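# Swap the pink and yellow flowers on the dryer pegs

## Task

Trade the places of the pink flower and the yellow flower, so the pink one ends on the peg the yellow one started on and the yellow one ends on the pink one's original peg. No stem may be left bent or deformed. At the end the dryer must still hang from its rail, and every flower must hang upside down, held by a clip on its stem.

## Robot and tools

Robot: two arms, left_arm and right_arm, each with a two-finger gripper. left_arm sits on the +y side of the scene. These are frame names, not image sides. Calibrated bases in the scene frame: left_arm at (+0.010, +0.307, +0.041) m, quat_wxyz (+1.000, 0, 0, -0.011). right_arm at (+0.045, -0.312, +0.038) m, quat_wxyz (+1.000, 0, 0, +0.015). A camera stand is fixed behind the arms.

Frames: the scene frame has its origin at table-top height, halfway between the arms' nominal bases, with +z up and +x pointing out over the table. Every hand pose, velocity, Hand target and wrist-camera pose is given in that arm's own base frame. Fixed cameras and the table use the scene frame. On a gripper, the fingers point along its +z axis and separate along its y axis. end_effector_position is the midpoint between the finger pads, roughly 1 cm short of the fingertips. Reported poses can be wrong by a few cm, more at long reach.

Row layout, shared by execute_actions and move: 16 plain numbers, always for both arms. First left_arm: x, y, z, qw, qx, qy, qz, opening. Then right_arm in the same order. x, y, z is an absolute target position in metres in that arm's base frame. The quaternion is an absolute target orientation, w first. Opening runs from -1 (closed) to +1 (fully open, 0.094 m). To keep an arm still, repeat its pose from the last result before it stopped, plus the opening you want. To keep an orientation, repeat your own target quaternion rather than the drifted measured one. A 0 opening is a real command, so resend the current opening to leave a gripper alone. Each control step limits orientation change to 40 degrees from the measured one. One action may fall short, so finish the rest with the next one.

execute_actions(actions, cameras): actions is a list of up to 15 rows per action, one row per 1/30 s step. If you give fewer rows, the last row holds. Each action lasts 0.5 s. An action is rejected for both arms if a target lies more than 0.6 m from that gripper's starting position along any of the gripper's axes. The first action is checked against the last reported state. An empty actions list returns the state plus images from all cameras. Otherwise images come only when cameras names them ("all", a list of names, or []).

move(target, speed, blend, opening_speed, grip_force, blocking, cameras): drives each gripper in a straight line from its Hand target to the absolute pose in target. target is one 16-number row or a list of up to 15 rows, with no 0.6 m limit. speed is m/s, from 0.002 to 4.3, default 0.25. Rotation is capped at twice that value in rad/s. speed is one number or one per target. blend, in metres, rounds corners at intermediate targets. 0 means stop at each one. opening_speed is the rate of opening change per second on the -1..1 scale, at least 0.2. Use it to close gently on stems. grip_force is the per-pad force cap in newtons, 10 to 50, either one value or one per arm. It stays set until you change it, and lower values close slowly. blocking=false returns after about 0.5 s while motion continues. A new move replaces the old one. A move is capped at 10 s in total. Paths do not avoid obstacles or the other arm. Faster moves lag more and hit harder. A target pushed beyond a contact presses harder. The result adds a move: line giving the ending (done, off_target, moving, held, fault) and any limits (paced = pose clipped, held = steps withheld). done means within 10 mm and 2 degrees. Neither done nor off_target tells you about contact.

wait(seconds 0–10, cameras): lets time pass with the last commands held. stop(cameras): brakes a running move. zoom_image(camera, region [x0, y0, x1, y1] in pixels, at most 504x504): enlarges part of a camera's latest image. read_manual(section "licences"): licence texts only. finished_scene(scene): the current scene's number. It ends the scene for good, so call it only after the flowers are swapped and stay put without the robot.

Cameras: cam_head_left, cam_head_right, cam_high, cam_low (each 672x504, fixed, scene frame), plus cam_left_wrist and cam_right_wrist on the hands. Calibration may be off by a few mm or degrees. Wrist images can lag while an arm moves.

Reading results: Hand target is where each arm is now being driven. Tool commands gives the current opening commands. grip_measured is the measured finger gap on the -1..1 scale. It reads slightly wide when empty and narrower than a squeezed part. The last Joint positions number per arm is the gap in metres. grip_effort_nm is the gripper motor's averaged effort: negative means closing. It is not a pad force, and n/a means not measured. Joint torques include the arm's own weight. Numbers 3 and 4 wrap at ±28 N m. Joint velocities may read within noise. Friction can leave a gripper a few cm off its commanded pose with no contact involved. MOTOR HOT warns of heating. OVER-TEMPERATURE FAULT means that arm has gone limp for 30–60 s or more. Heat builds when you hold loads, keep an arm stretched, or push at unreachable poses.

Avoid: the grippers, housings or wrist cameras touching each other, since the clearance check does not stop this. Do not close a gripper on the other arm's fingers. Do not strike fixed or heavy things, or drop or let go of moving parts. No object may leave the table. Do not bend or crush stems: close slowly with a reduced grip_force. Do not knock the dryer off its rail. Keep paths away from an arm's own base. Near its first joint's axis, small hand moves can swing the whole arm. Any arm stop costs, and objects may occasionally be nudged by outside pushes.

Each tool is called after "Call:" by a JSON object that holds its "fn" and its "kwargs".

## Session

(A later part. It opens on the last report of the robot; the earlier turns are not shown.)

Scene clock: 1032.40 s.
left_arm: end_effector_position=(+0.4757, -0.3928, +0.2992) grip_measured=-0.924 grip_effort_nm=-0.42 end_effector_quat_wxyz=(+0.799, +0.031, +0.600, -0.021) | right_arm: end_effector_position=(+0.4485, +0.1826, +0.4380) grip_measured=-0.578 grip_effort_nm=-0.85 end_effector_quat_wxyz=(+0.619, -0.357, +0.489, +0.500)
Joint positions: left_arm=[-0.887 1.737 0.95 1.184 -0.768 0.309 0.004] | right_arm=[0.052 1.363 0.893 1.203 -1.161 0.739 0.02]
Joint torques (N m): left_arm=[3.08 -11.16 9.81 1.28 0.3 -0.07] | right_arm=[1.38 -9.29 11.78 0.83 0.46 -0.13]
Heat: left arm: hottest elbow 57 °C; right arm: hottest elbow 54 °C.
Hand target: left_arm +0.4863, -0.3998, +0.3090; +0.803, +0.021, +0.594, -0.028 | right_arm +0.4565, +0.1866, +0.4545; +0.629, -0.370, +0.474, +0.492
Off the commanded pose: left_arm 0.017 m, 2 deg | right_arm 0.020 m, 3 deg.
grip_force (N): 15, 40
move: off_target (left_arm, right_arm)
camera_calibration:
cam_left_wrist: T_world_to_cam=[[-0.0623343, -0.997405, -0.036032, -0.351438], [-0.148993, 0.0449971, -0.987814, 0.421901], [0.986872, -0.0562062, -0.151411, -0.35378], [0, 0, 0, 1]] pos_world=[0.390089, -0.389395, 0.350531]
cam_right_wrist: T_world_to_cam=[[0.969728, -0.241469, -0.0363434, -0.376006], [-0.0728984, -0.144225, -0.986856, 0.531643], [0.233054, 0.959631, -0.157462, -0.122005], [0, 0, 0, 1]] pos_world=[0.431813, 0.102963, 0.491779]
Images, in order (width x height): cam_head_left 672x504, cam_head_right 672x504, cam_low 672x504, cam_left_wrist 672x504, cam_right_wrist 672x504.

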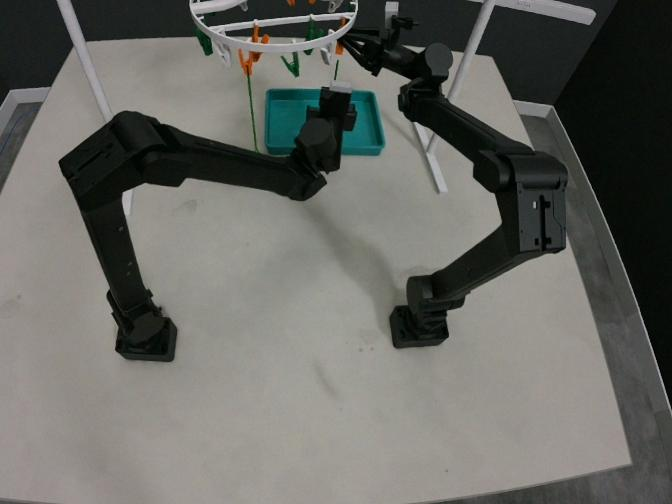

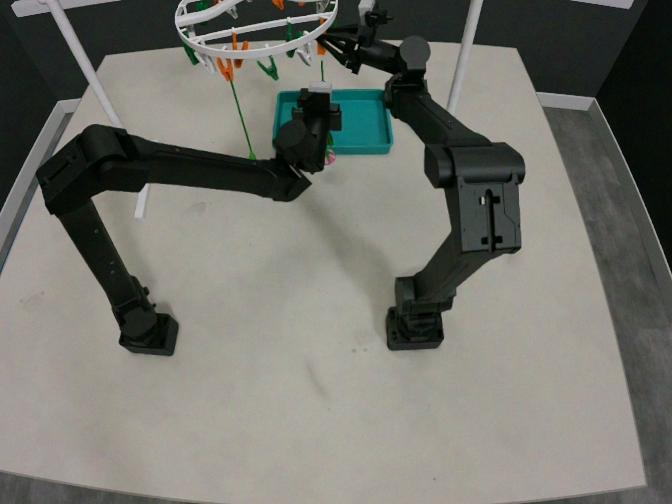

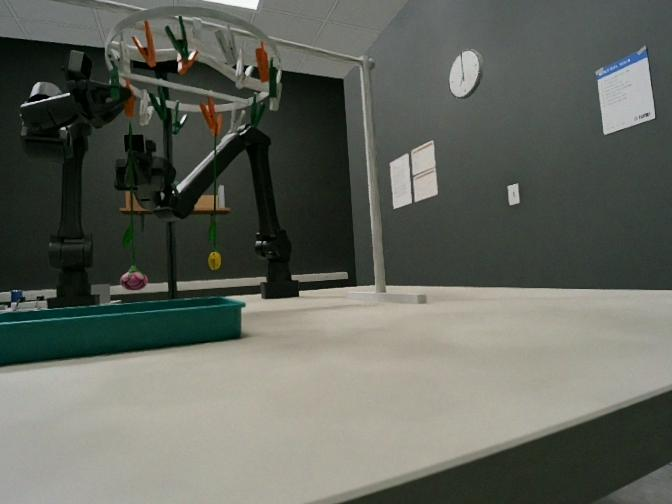

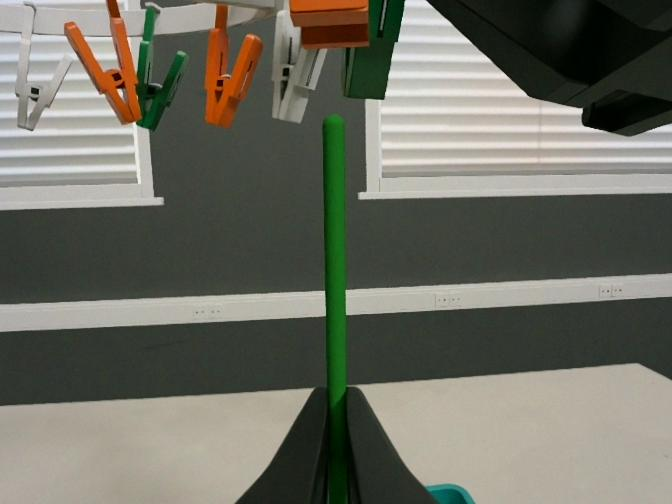

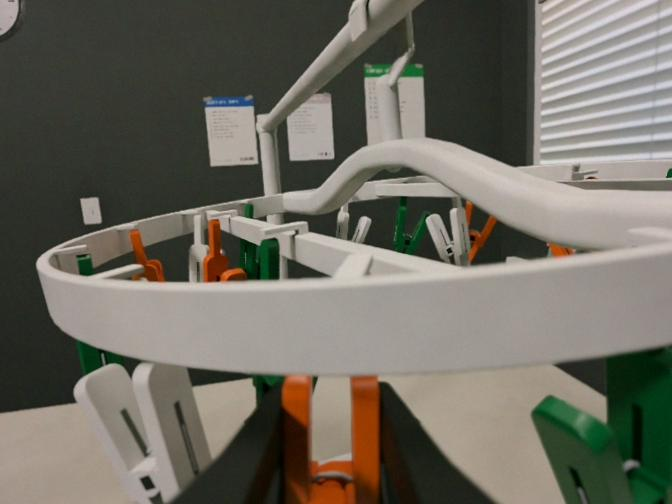

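Call:
{"fn": "move", "kwargs": {"target": [0.4920, -0.4005, 0.3170, 0.8034, 0.0208, 0.5944, -0.0281, -1.0, 0.4575, 0.187, 0.455, 0.6293, -0.3705, 0.4742, 0.4917, -0.95], "speed": 0.05, "cameras": ["cam_left_wrist", "cam_low", "cam_head_left", "cam_head_right"]}}

Call:
{"fn": "zoom_image", "kwargs": {"camera": "cam_left_wrist", "region": [236, 0, 436, 150]}}

Call:
{"fn": "zoom_image", "kwargs": {"camera": "cam_low", "region": [115, 100, 145, 130]}}

Call:
{"fn": "zoom_image", "kwargs": {"camera": "cam_head_left", "region": [322, 35, 352, 65]}}

Scene clock: 1093.40 s.
left_arm: end_effector_position=(+0.4804, -0.3955, +0.3011) grip_measured=-0.924 grip_effort_nm=-0.42 end_effector_quat_wxyz=(+0.797, +0.035, +0.602, -0.020) | right_arm: end_effector_position=(+0.4486, +0.1826, +0.4381) grip_measured=-0.578 grip_effort_nm=-0.85 end_effector_quat_wxyz=(+0.619, -0.357, +0.489, +0.500)
Joint positions: left_arm=[-0.882 1.737 0.964 1.157 -0.761 0.305 0.004] | right_arm=[0.052 1.363 0.893 1.203 -1.161 0.739 0.02]
Joint torques (N m): left_arm=[3.25 -11.99 9.94 1.31 0.3 -0.1] | right_arm=[1.08 -9.35 11.81 0.81 0.46 -0.13]
Heat: left arm: hottest elbow 58 °C; right arm: hottest elbow 57 °C.
Hand target: left_arm +0.4912, -0.3996, +0.3170; +0.804, +0.021, +0.594, -0.028 | right_arm +0.4565, +0.1866, +0.4545; +0.629, -0.370, +0.474, +0.492
Off the commanded pose: left_arm 0.020 m, 2 deg | right_arm 0.020 m, 3 deg.
grip_force (N): 15, 40
move: off_target (left_arm, right_arm)
camera_calibration:
cam_left_wrist: T_world_to_cam=[[-0.0653403, -0.996919, -0.0434065, -0.349831], [-0.154966, 0.0531093, -0.986491, 0.430336], [0.985757, -0.0577311, -0.157959, -0.356431], [0, 0, 0, 1]] pos_world=[0.395183, -0.392185, 0.353036]
Images, in order (width x height): cam_head_left 672x504, cam_head_right 672x504, cam_low 672x504, cam_left_wrist 672x504.

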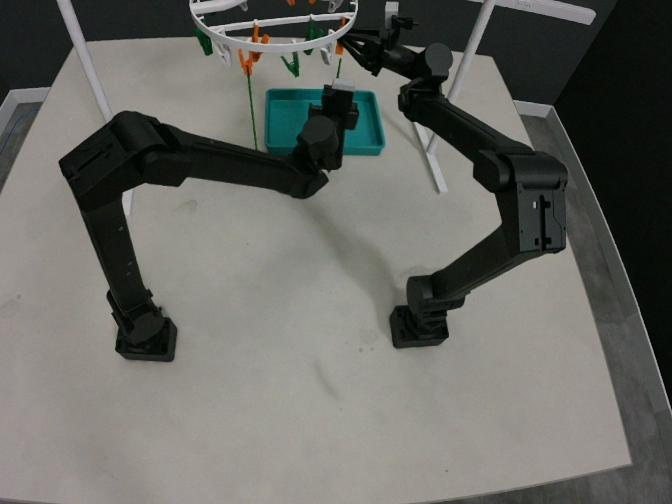

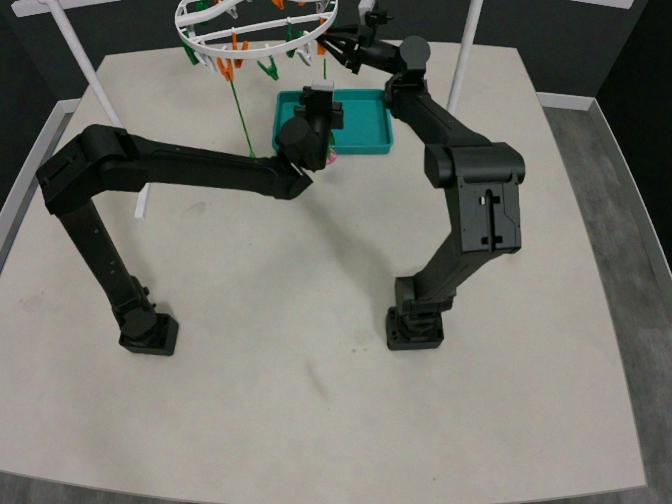

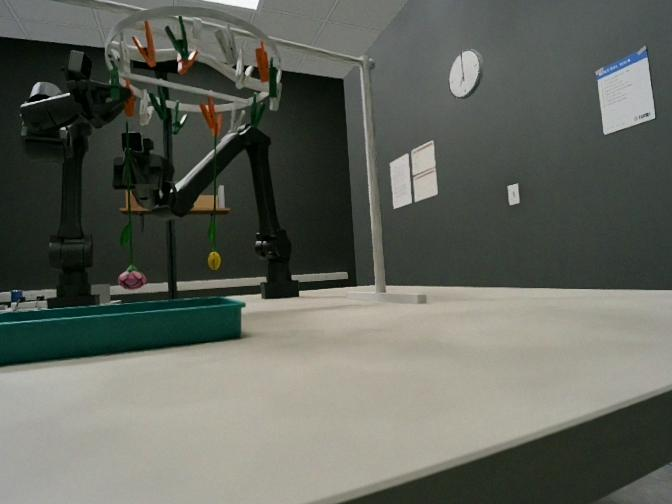

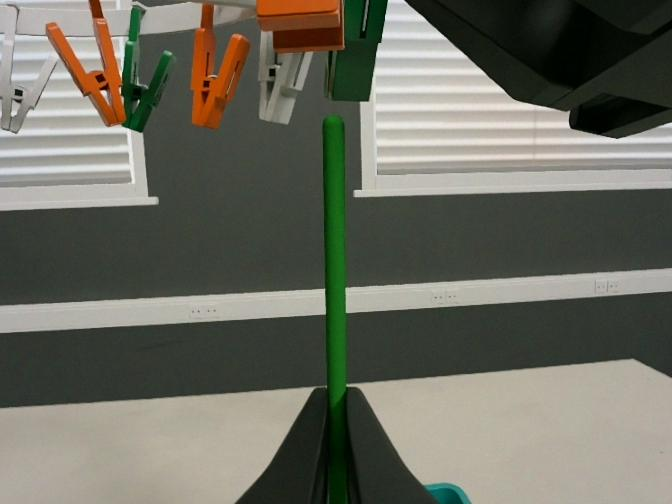

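Scaled by 2.520 from the camera's 672x504 image, which has a finer 960x720 frame.

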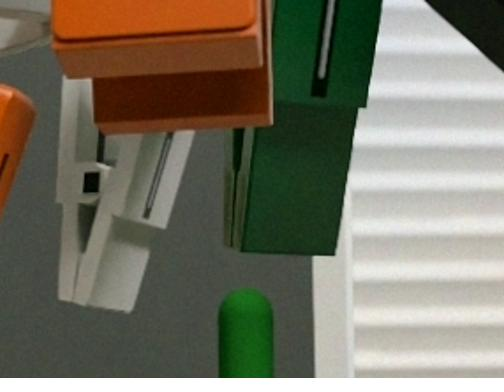

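Scaled by 16.800 from the camera's 672x504 image, which has a finer 960x720 frame.

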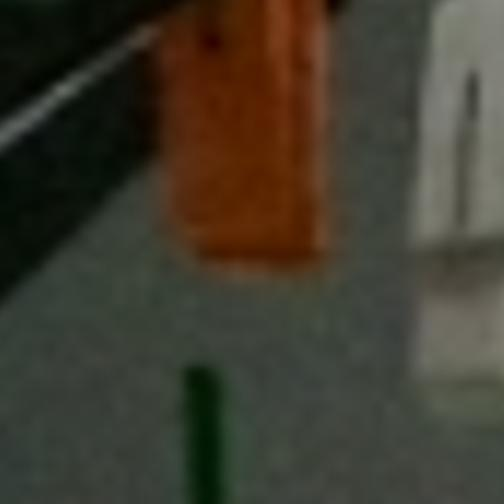

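Scaled by 16.800 from the camera's 672x504 image, which has a finer 960x720 frame.

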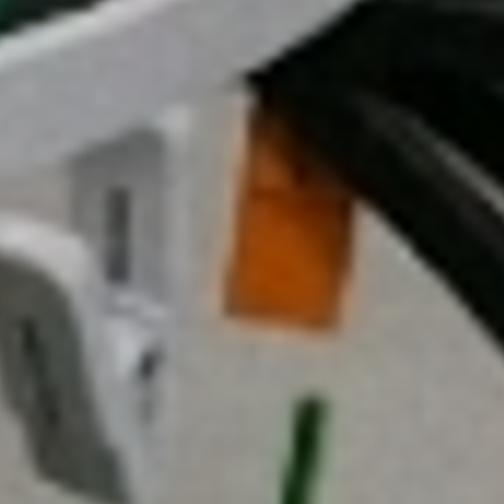

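Call:
{"fn": "move", "kwargs": {"target": [0.4920, -0.3900, 0.3200, 0.8034, 0.0208, 0.5944, -0.0281, -1.0, 0.4575, 0.187, 0.455, 0.6293, -0.3705, 0.4742, 0.4917, -0.95], "speed": 0.05, "cameras": ["cam_left_wrist", "cam_low", "cam_head_left", "cam_head_right"]}}

Call:
{"fn": "zoom_image", "kwargs": {"camera": "cam_left_wrist", "region": [236, 0, 436, 150]}}

Call:
{"fn": "zoom_image", "kwargs": {"camera": "cam_low", "region": [115, 100, 145, 130]}}

Call:
{"fn": "zoom_image", "kwargs": {"camera": "cam_head_left", "region": [322, 35, 352, 65]}}

Scene clock: 1105.20 s.
left_arm: end_effector_position=(+0.4856, -0.3914, +0.3005) grip_measured=-0.924 grip_effort_nm=-0.42 end_effector_quat_wxyz=(+0.797, +0.035, +0.603, -0.020) | right_arm: end_effector_position=(+0.4486, +0.1826, +0.4381) grip_measured=-0.578 grip_effort_nm=-0.85 end_effector_quat_wxyz=(+0.619, -0.357, +0.489, +0.500)
Joint positions: left_arm=[-0.869 1.737 0.964 1.15 -0.749 0.298 0.004] | right_arm=[0.052 1.363 0.893 1.203 -1.161 0.739 0.02]
Joint torques (N m): left_arm=[3.31 -13.63 8.51 1.33 0.3 -0.09] | right_arm=[1.14 -9.47 11.82 0.8 0.46 -0.13]
Heat: left arm: hottest elbow 59 °C; right arm: hottest elbow 57 °C.
Hand target: left_arm +0.4914, -0.3895, +0.3200; +0.804, +0.021, +0.594, -0.028 | right_arm +0.4565, +0.1866, +0.4545; +0.629, -0.370, +0.474, +0.492
Off the commanded pose: left_arm 0.021 m, 2 deg | right_arm 0.020 m, 3 deg.
grip_force (N): 15, 40
move: off_target (left_arm, right_arm)
camera_calibration:
cam_left_wrist: T_world_to_cam=[[-0.0652715, -0.996872, -0.044552, -0.345229], [-0.156183, 0.0543028, -0.986234, 0.431219], [0.985569, -0.0574147, -0.159239, -0.360875], [0, 0, 0, 1]] pos_world=[0.400483, -0.388285, 0.352438]
Images, in order (width x height): cam_head_left 672x504, cam_head_right 672x504, cam_low 672x504, cam_left_wrist 672x504.

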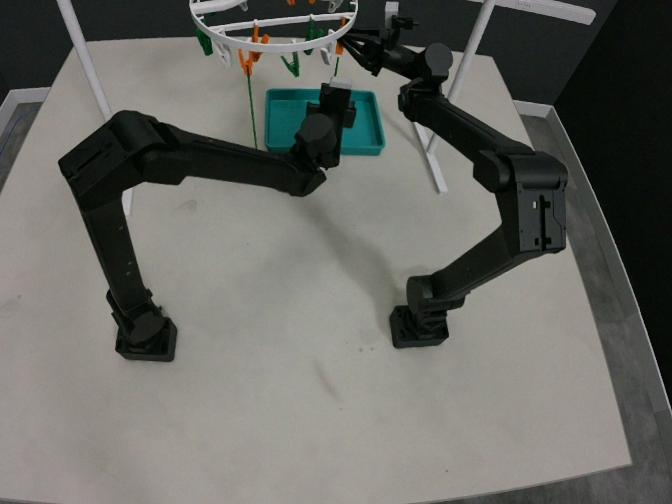

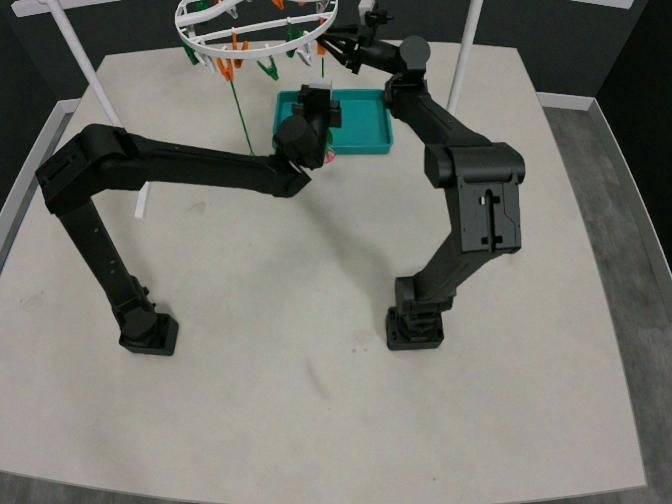

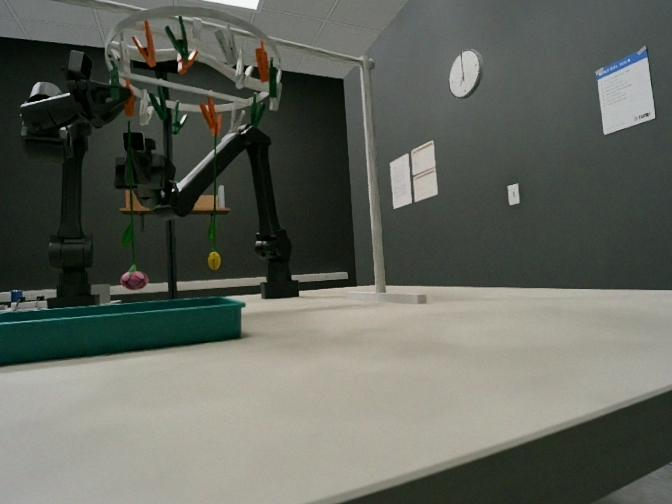

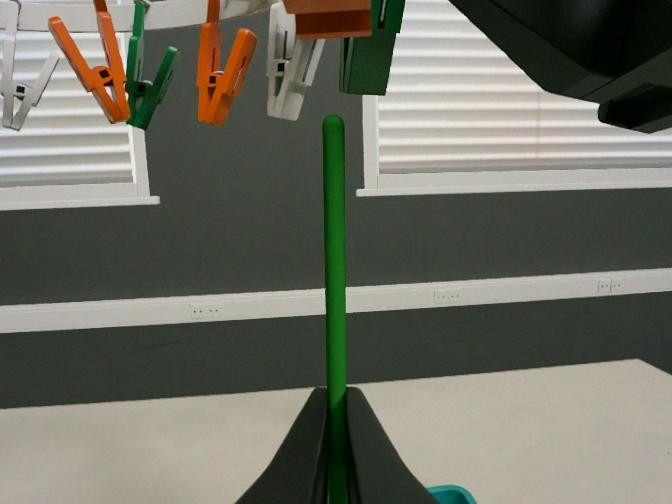

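Scaled by 2.520 from the camera's 672x504 image, which has a finer 960x720 frame.

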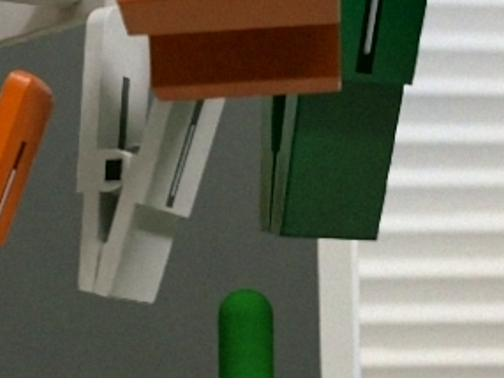

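Scaled by 16.800 from the camera's 672x504 image, which has a finer 960x720 frame.

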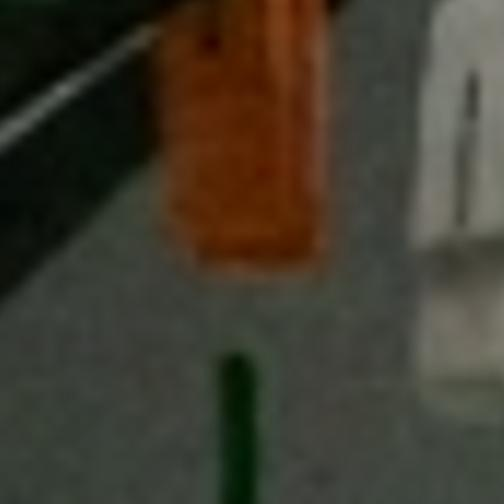

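Scaled by 16.800 from the camera's 672x504 image, which has a finer 960x720 frame.

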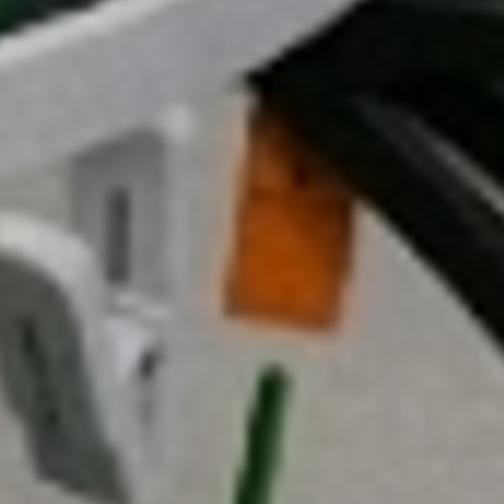

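Call:
{"fn": "move", "kwargs": {"target": [[0.440, -0.370, 0.308, 0.8034, 0.0208, 0.5944, -0.0281, -1.0, 0.4575, 0.187, 0.455, 0.6293, -0.3705, 0.4742, 0.4917, -0.95], [0.4893, -0.4003, 0.3215, 0.8034, 0.0208, 0.5944, -0.0281, -1.0, 0.4575, 0.187, 0.455, 0.6293, -0.3705, 0.4742, 0.4917, -0.95]], "speed": 0.07, "cameras": ["cam_left_wrist", "cam_low", "cam_head_left", "cam_right_wrist"]}}

Call:
{"fn": "zoom_image", "kwargs": {"camera": "cam_left_wrist", "region": [236, 0, 436, 150]}}

Call:
{"fn": "zoom_image", "kwargs": {"camera": "cam_low", "region": [115, 100, 145, 130]}}

Call:
{"fn": "zoom_image", "kwargs": {"camera": "cam_head_left", "region": [322, 35, 352, 65]}}

Scene clock: 1155.07 s.
left_arm: end_effector_position=(+0.4768, -0.3941, +0.3102) grip_measured=-0.924 grip_effort_nm=-0.42 end_effector_quat_wxyz=(+0.799, +0.032, +0.600, -0.022) | right_arm: end_effector_position=(+0.4486, +0.1826, +0.4381) grip_measured=-0.578 grip_effort_nm=-0.85 end_effector_quat_wxyz=(+0.619, -0.357, +0.489, +0.500)
Joint positions: left_arm=[-0.886 1.716 0.962 1.148 -0.764 0.305 0.004] | right_arm=[0.052 1.363 0.893 1.203 -1.161 0.739 0.02]
Joint torques (N m): left_arm=[3.25 -11.16 10.1 1.35 0.3 -0.05] | right_arm=[1.32 -9.29 11.89 0.9 0.46 -0.13]
Heat: left arm: hottest elbow 57 °C; right arm: hottest elbow 58 °C.
Hand target: left_arm +0.4885, -0.3994, +0.3213; +0.803, +0.021, +0.594, -0.028 | right_arm +0.4565, +0.1866, +0.4545; +0.629, -0.370, +0.474, +0.492
Off the commanded pose: left_arm 0.018 m, 2 deg | right_arm 0.020 m, 3 deg.
grip_force (N): 15, 40
move: off_target (left_arm, right_arm)
camera_calibration:
cam_left_wrist: T_world_to_cam=[[-0.0656509, -0.997186, -0.0361889, -0.350515], [-0.150227, 0.0457311, -0.987593, 0.433781], [0.986469, -0.0593998, -0.152807, -0.353921], [0, 0, 0, 1]] pos_world=[0.391286, -0.390389, 0.361633]
cam_right_wrist: T_world_to_cam=[[0.969659, -0.241744, -0.0363449, -0.375947], [-0.0728688, -0.143908, -0.986905, 0.531622], [0.233348, 0.959609, -0.157158, -0.12228], [0, 0, 0, 1]] pos_world=[0.431813, 0.102962, 0.491779]
Images, in order (width x height): cam_head_left 672x504, cam_low 672x504, cam_left_wrist 672x504, cam_right_wrist 672x504.

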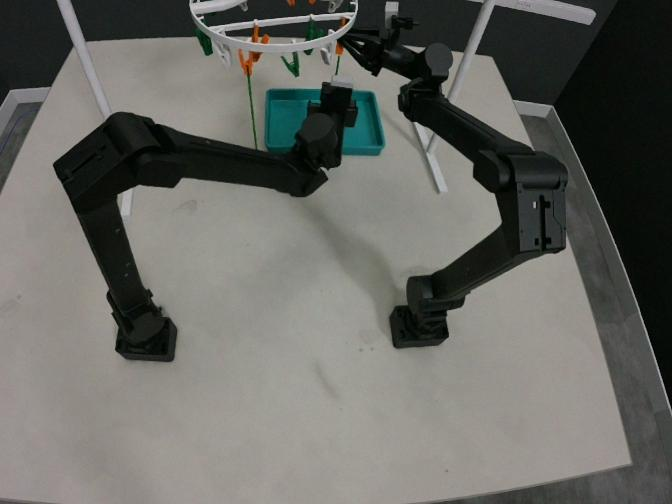

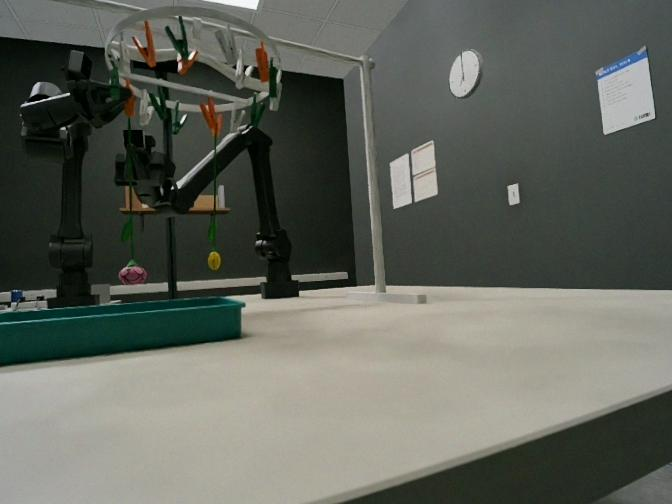

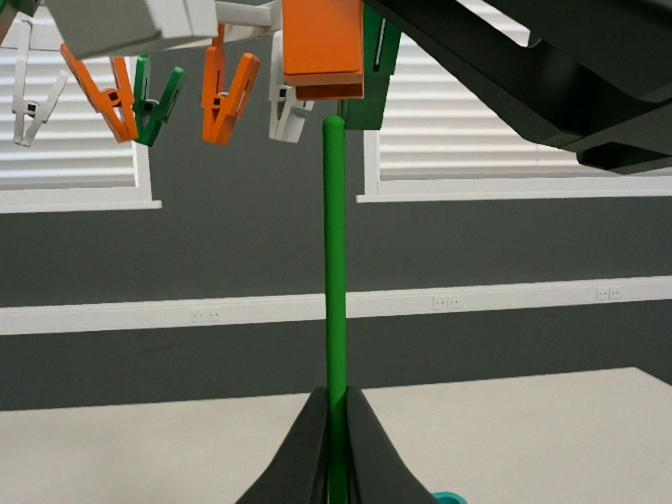

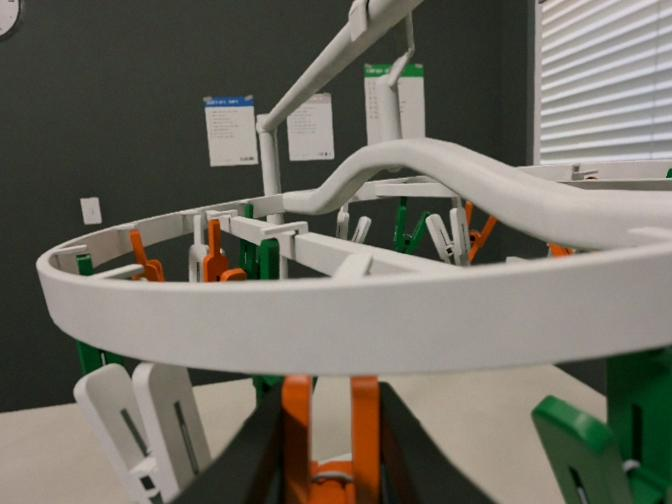

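Scaled by 2.520 from the camera's 672x504 image, which has a finer 960x720 frame.

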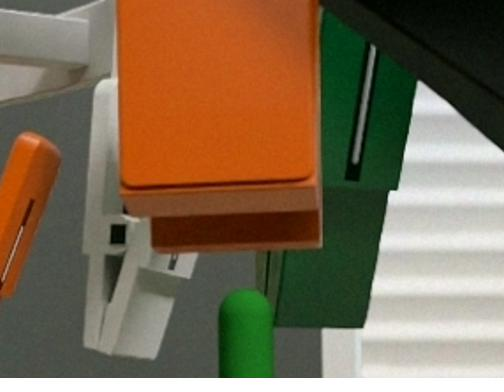

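Scaled by 16.800 from the camera's 672x504 image, which has a finer 960x720 frame.

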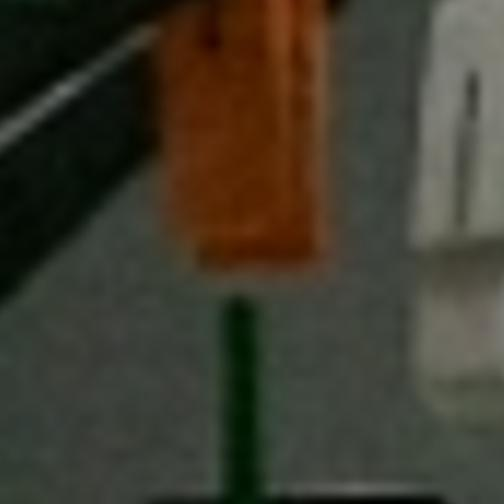

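Scaled by 16.800 from the camera's 672x504 image, which has a finer 960x720 frame.

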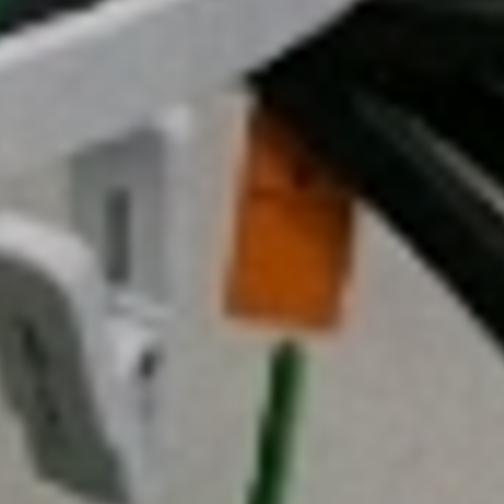

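Call:
{"fn": "move", "kwargs": {"target": [[0.445, -0.372, 0.310, 0.8034, 0.0208, 0.5944, -0.0281, -1.0, 0.4575, 0.187, 0.455, 0.6293, -0.3705, 0.4742, 0.4917, -0.95], [0.4920, -0.3992, 0.3240, 0.8034, 0.0208, 0.5944, -0.0281, -1.0, 0.4575, 0.187, 0.455, 0.6293, -0.3705, 0.4742, 0.4917, -0.95]], "speed": 0.08, "cameras": ["cam_left_wrist", "cam_low", "cam_head_left"]}}

Call:
{"fn": "zoom_image", "kwargs": {"camera": "cam_left_wrist", "region": [236, 0, 436, 150]}}

Call:
{"fn": "zoom_image", "kwargs": {"camera": "cam_low", "region": [115, 100, 145, 130]}}

Call:
{"fn": "zoom_image", "kwargs": {"camera": "cam_head_left", "region": [322, 35, 352, 65]}}

Scene clock: 1174.60 s.
left_arm: end_effector_position=(+0.4799, -0.3926, +0.3123) grip_measured=-0.924 grip_effort_nm=-0.42 end_effector_quat_wxyz=(+0.799, +0.032, +0.601, -0.021) | right_arm: end_effector_position=(+0.4486, +0.1826, +0.4381) grip_measured=-0.578 grip_effort_nm=-0.85 end_effector_quat_wxyz=(+0.619, -0.357, +0.489, +0.500)
Joint positions: left_arm=[-0.879 1.713 0.966 1.138 -0.759 0.304 0.004] | right_arm=[0.052 1.363 0.893 1.203 -1.161 0.739 0.02]
Joint torques (N m): left_arm=[3.25 -11.16 10.11 1.25 0.3 -0.07] | right_arm=[1.08 -9.29 11.78 0.84 0.47 -0.12]
Heat: left arm: hottest elbow 56 °C; right arm: hottest elbow 58 °C.
Hand target: left_arm +0.4910, -0.3985, +0.3239; +0.803, +0.021, +0.594, -0.028 | right_arm +0.4565, +0.1866, +0.4545; +0.629, -0.370, +0.474, +0.492
Off the commanded pose: left_arm 0.018 m, 2 deg | right_arm 0.020 m, 3 deg.
grip_force (N): 15, 40
move: off_target (left_arm, right_arm)
camera_calibration:
cam_left_wrist: T_world_to_cam=[[-0.0642114, -0.997213, -0.0379785, -0.348961], [-0.150585, 0.0473035, -0.987465, 0.436986], [0.98651, -0.0576875, -0.153202, -0.355892], [0, 0, 0, 1]] pos_world=[0.394487, -0.38919, 0.363732]
Images, in order (width x height): cam_head_left 672x504, cam_low 672x504, cam_left_wrist 672x504.

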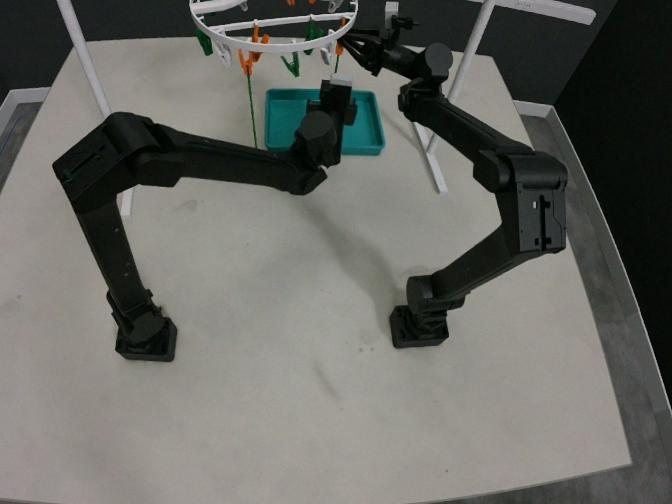

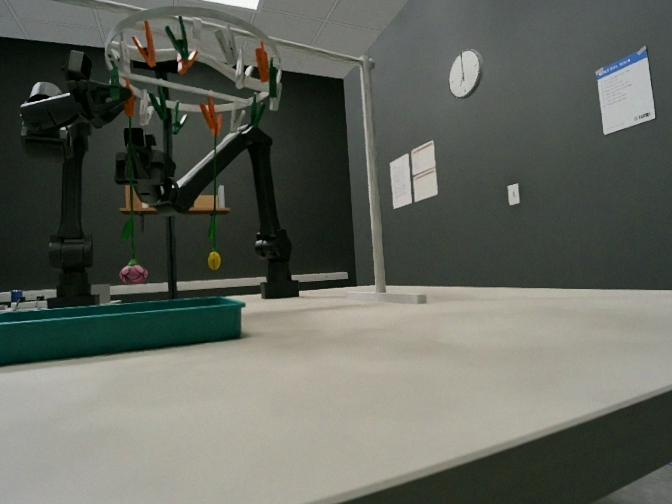

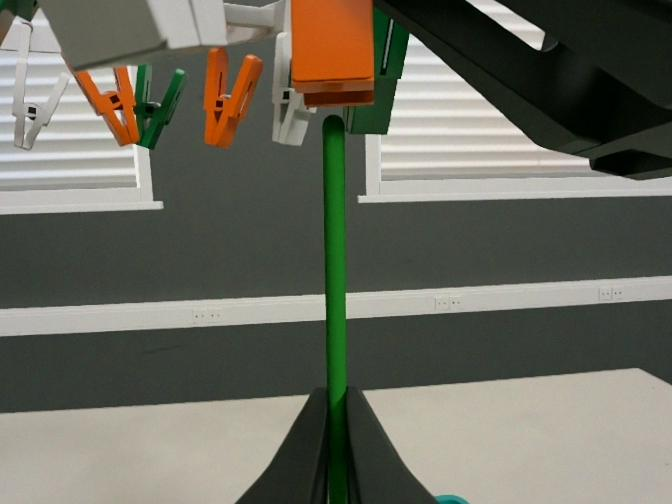

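Scaled by 2.520 from the camera's 672x504 image, which has a finer 960x720 frame.

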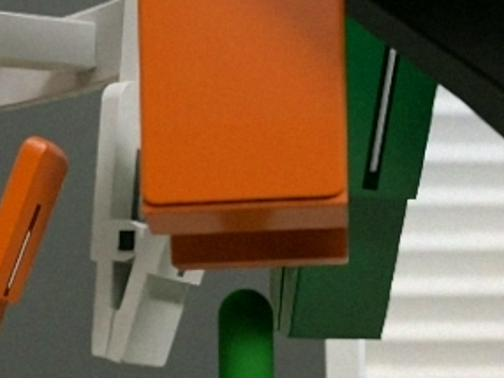

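Scaled by 16.800 from the camera's 672x504 image, which has a finer 960x720 frame.

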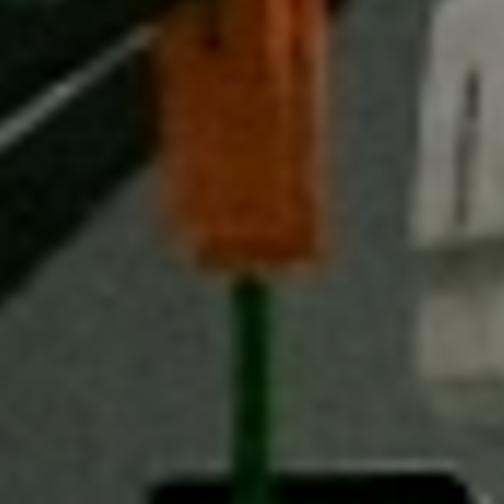

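Scaled by 16.800 from the camera's 672x504 image, which has a finer 960x720 frame.

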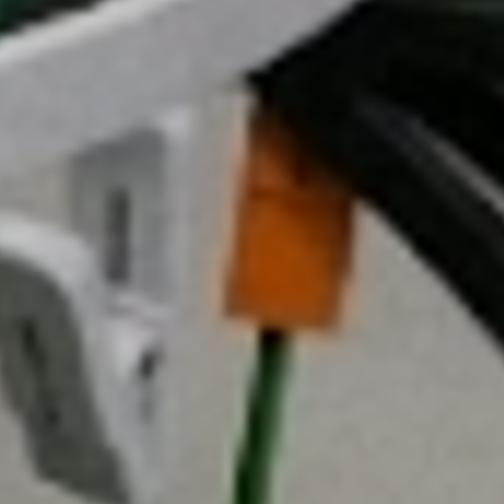

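Call:
{"fn": "move", "kwargs": {"target": [0.4920, -0.3992, 0.3330, 0.8034, 0.0208, 0.5944, -0.0281, -1.0, 0.4575, 0.187, 0.455, 0.6293, -0.3705, 0.4742, 0.4917, -0.95], "speed": 0.05, "cameras": ["cam_left_wrist", "cam_low", "cam_right_wrist"]}}

Call:
{"fn": "zoom_image", "kwargs": {"camera": "cam_left_wrist", "region": [236, 0, 436, 150]}}

Call:
{"fn": "zoom_image", "kwargs": {"camera": "cam_low", "region": [115, 100, 145, 130]}}

Scene clock: 1186.43 s.
left_arm: end_effector_position=(+0.4818, -0.3949, +0.3110) grip_measured=-0.924 grip_effort_nm=-0.42 end_effector_quat_wxyz=(+0.795, +0.038, +0.605, -0.018) | right_arm: end_effector_position=(+0.4486, +0.1826, +0.4381) grip_measured=-0.578 grip_effort_nm=-0.85 end_effector_quat_wxyz=(+0.619, -0.357, +0.489, +0.500)
Joint positions: left_arm=[-0.879 1.713 0.973 1.115 -0.759 0.304 0.004] | right_arm=[0.052 1.363 0.893 1.203 -1.161 0.739 0.02]
Joint torques (N m): left_arm=[3.25 -12.57 10.18 1.28 0.29 -0.07] | right_arm=[1.08 -9.23 11.75 0.85 0.46 -0.14]
Heat: left arm: hottest elbow 58 °C; right arm: hottest elbow 58 °C.
Hand target: left_arm +0.4908, -0.3982, +0.3329; +0.804, +0.021, +0.594, -0.028 | right_arm +0.4565, +0.1866, +0.4545; +0.629, -0.370, +0.474, +0.492
Off the commanded pose: left_arm 0.025 m, 3 deg | right_arm 0.020 m, 3 deg.
grip_force (N): 15, 40
move: off_target (left_arm, right_arm)
camera_calibration:
cam_left_wrist: T_world_to_cam=[[-0.064705, -0.996646, -0.0501058, -0.346877], [-0.161168, 0.0599889, -0.985102, 0.445513], [0.984804, -0.0556656, -0.164509, -0.352886], [0, 0, 0, 1]] pos_world=[0.396881, -0.392083, 0.363443]
cam_right_wrist: T_world_to_cam=[[0.969659, -0.241744, -0.0363449, -0.375947], [-0.0728688, -0.143908, -0.986905, 0.531622], [0.233348, 0.959609, -0.157158, -0.12228], [0, 0, 0, 1]] pos_world=[0.431813, 0.102962, 0.491779]
Images, in order (width x height): cam_low 672x504, cam_left_wrist 672x504, cam_right_wrist 672x504.

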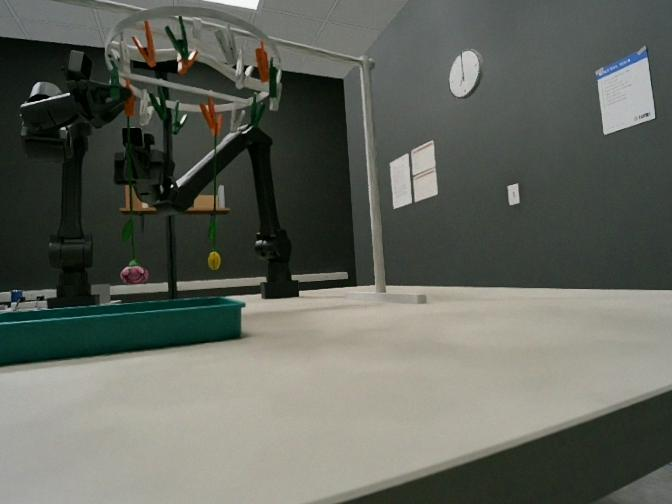

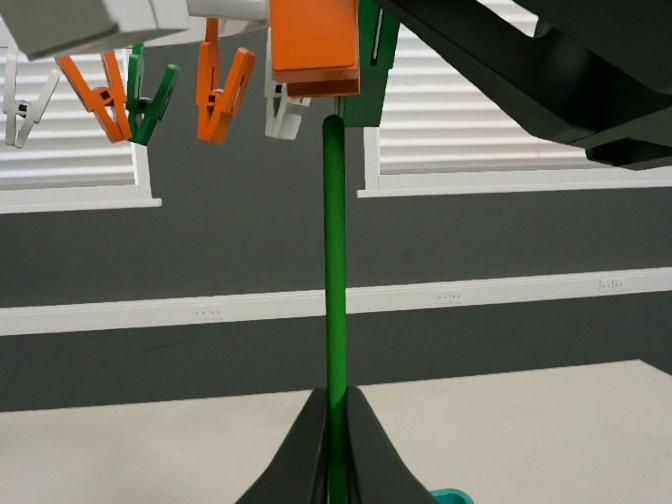

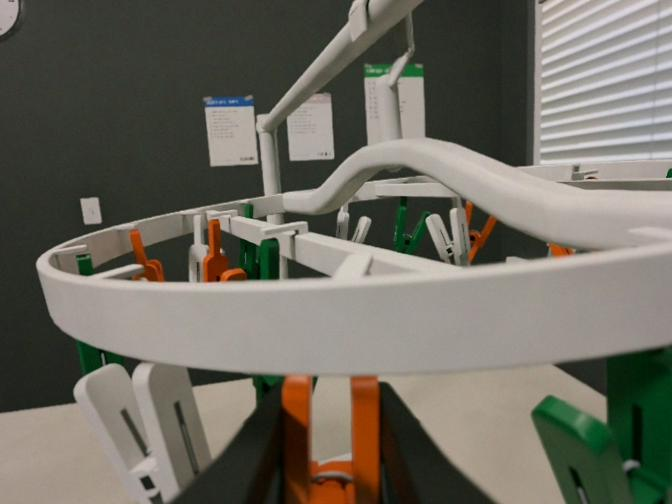

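Scaled by 2.520 from the camera's 672x504 image, which has a finer 960x720 frame.

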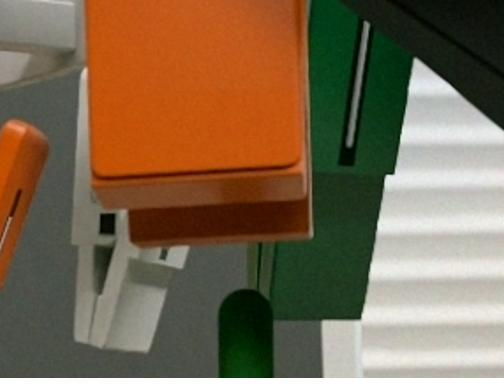

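Scaled by 16.800 from the camera's 672x504 image, which has a finer 960x720 frame.

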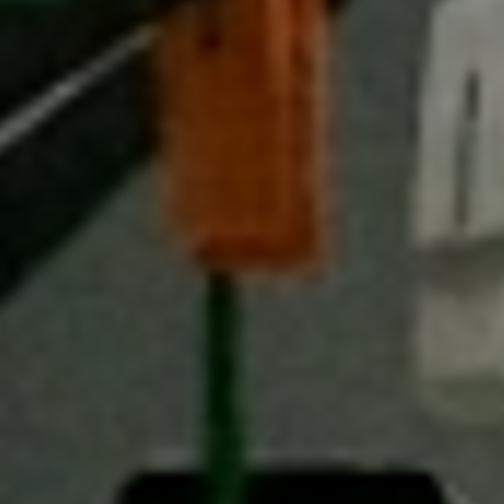

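Call:
{"fn": "move", "kwargs": {"target": [0.4920, -0.3965, 0.3500, 0.8034, 0.0208, 0.5944, -0.0281, -1.0, 0.4575, 0.187, 0.455, 0.6293, -0.3705, 0.4742, 0.4917, -0.95], "speed": 0.05, "cameras": ["cam_left_wrist", "cam_low", "cam_right_wrist", "cam_head_left"]}}

Call:
{"fn": "zoom_image", "kwargs": {"camera": "cam_left_wrist", "region": [236, 0, 436, 150]}}

Call:
{"fn": "zoom_image", "kwargs": {"camera": "cam_low", "region": [115, 100, 145, 130]}}

Call:
{"fn": "zoom_image", "kwargs": {"camera": "cam_right_wrist", "region": [250, 340, 450, 504]}}

Scene clock: 1198.13 s.
left_arm: end_effector_position=(+0.4832, -0.3954, +0.3156) grip_measured=-0.924 grip_effort_nm=-0.42 end_effector_quat_wxyz=(+0.791, +0.044, +0.610, -0.014) | right_arm: end_effector_position=(+0.4488, +0.1826, +0.4390) grip_measured=-0.578 grip_effort_nm=-0.85 end_effector_quat_wxyz=(+0.620, -0.357, +0.488, +0.500)
Joint positions: left_arm=[-0.878 1.697 0.979 1.072 -0.756 0.303 0.004] | right_arm=[0.052 1.363 0.895 1.203 -1.16 0.739 0.02]
Joint torques (N m): left_arm=[3.31 -13.86 10.44 1.28 0.29 -0.07] | right_arm=[1.14 -9.29 11.74 0.79 0.42 -0.13]
Heat: left arm: hottest elbow 58 °C; right arm: hottest elbow 58 °C.
Hand target: left_arm +0.4903, -0.3951, +0.3499; +0.804, +0.021, +0.594, -0.028 | right_arm +0.4565, +0.1866, +0.4546; +0.629, -0.370, +0.474, +0.492
Off the commanded pose: left_arm 0.036 m, 4 deg | right_arm 0.019 m, 3 deg.
grip_force (N): 15, 40
move: off_target (left_arm, right_arm)
camera_calibration:
cam_left_wrist: T_world_to_cam=[[-0.0666387, -0.995673, -0.0647643, -0.341175], [-0.173299, 0.0754718, -0.981973, 0.46133], [0.982612, -0.0542138, -0.177579, -0.347808], [0, 0, 0, 1]] pos_world=[0.398973, -0.393372, 0.369154]
cam_right_wrist: T_world_to_cam=[[0.969573, -0.242386, -0.0343172, -0.376931], [-0.0707853, -0.143391, -0.987131, 0.531664], [0.234346, 0.959525, -0.156185, -0.122966], [0, 0, 0, 1]] pos_world=[0.431913, 0.102861, 0.492682]
Images, in order (width x height): cam_head_left 672x504, cam_low 672x504, cam_left_wrist 672x504, cam_right_wrist 672x504.

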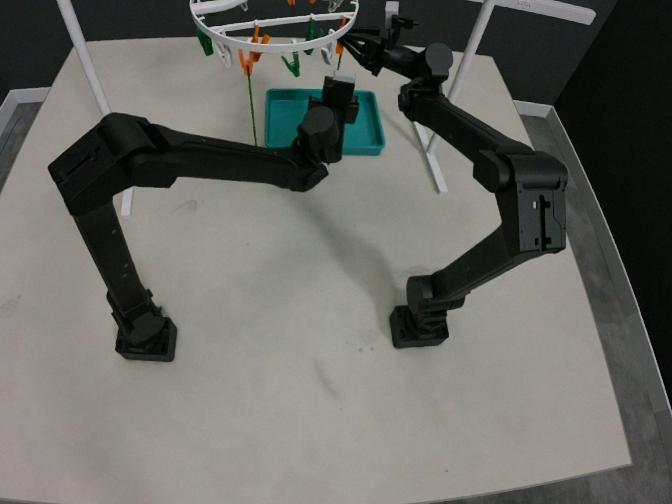

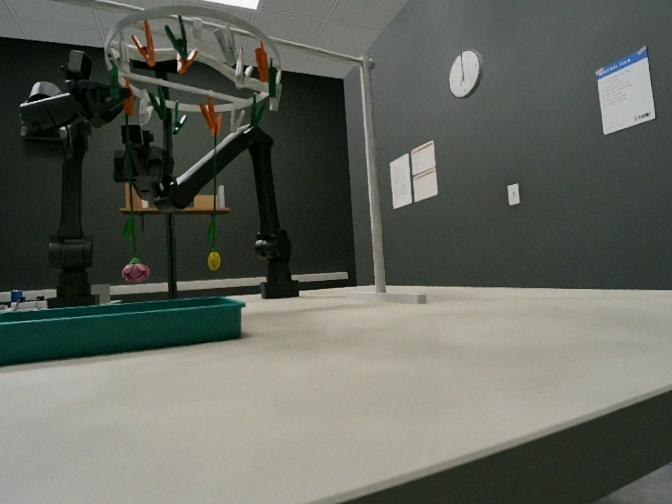

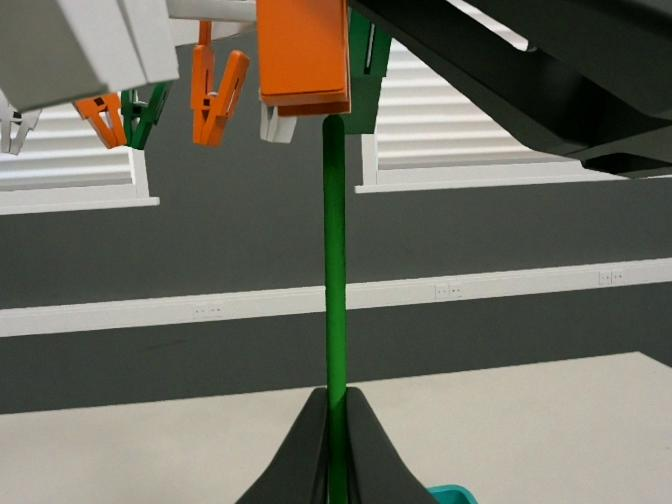

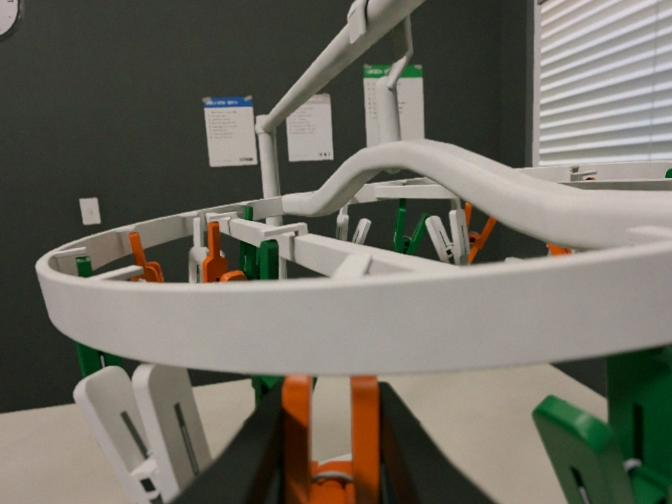

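Scaled by 2.520 from the camera's 672x504 image, which has a finer 960x720 frame.

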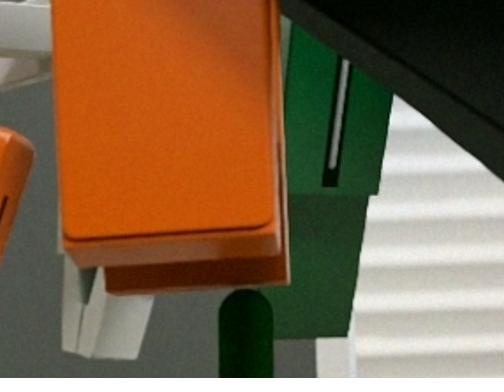

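Scaled by 16.800 from the camera's 672x504 image, which has a finer 960x720 frame.

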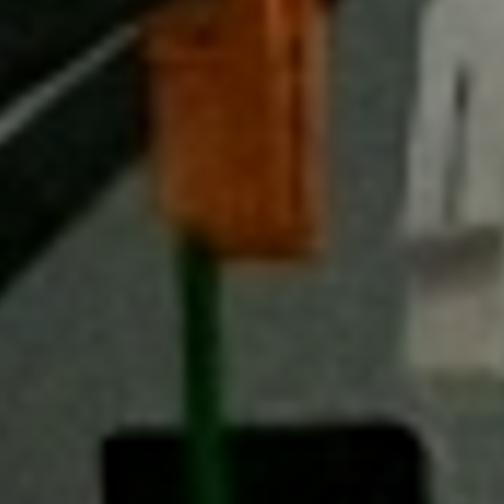

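Scaled by 2.520 from the camera's 672x504 image, which has a finer 960x720 frame.

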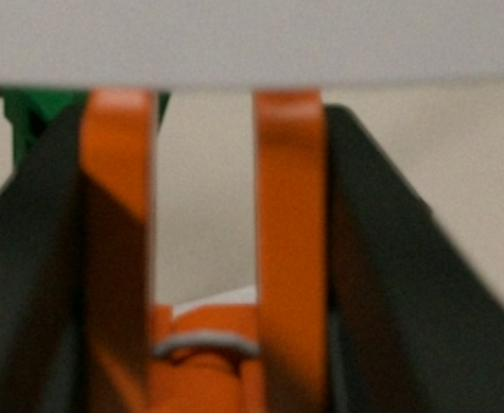

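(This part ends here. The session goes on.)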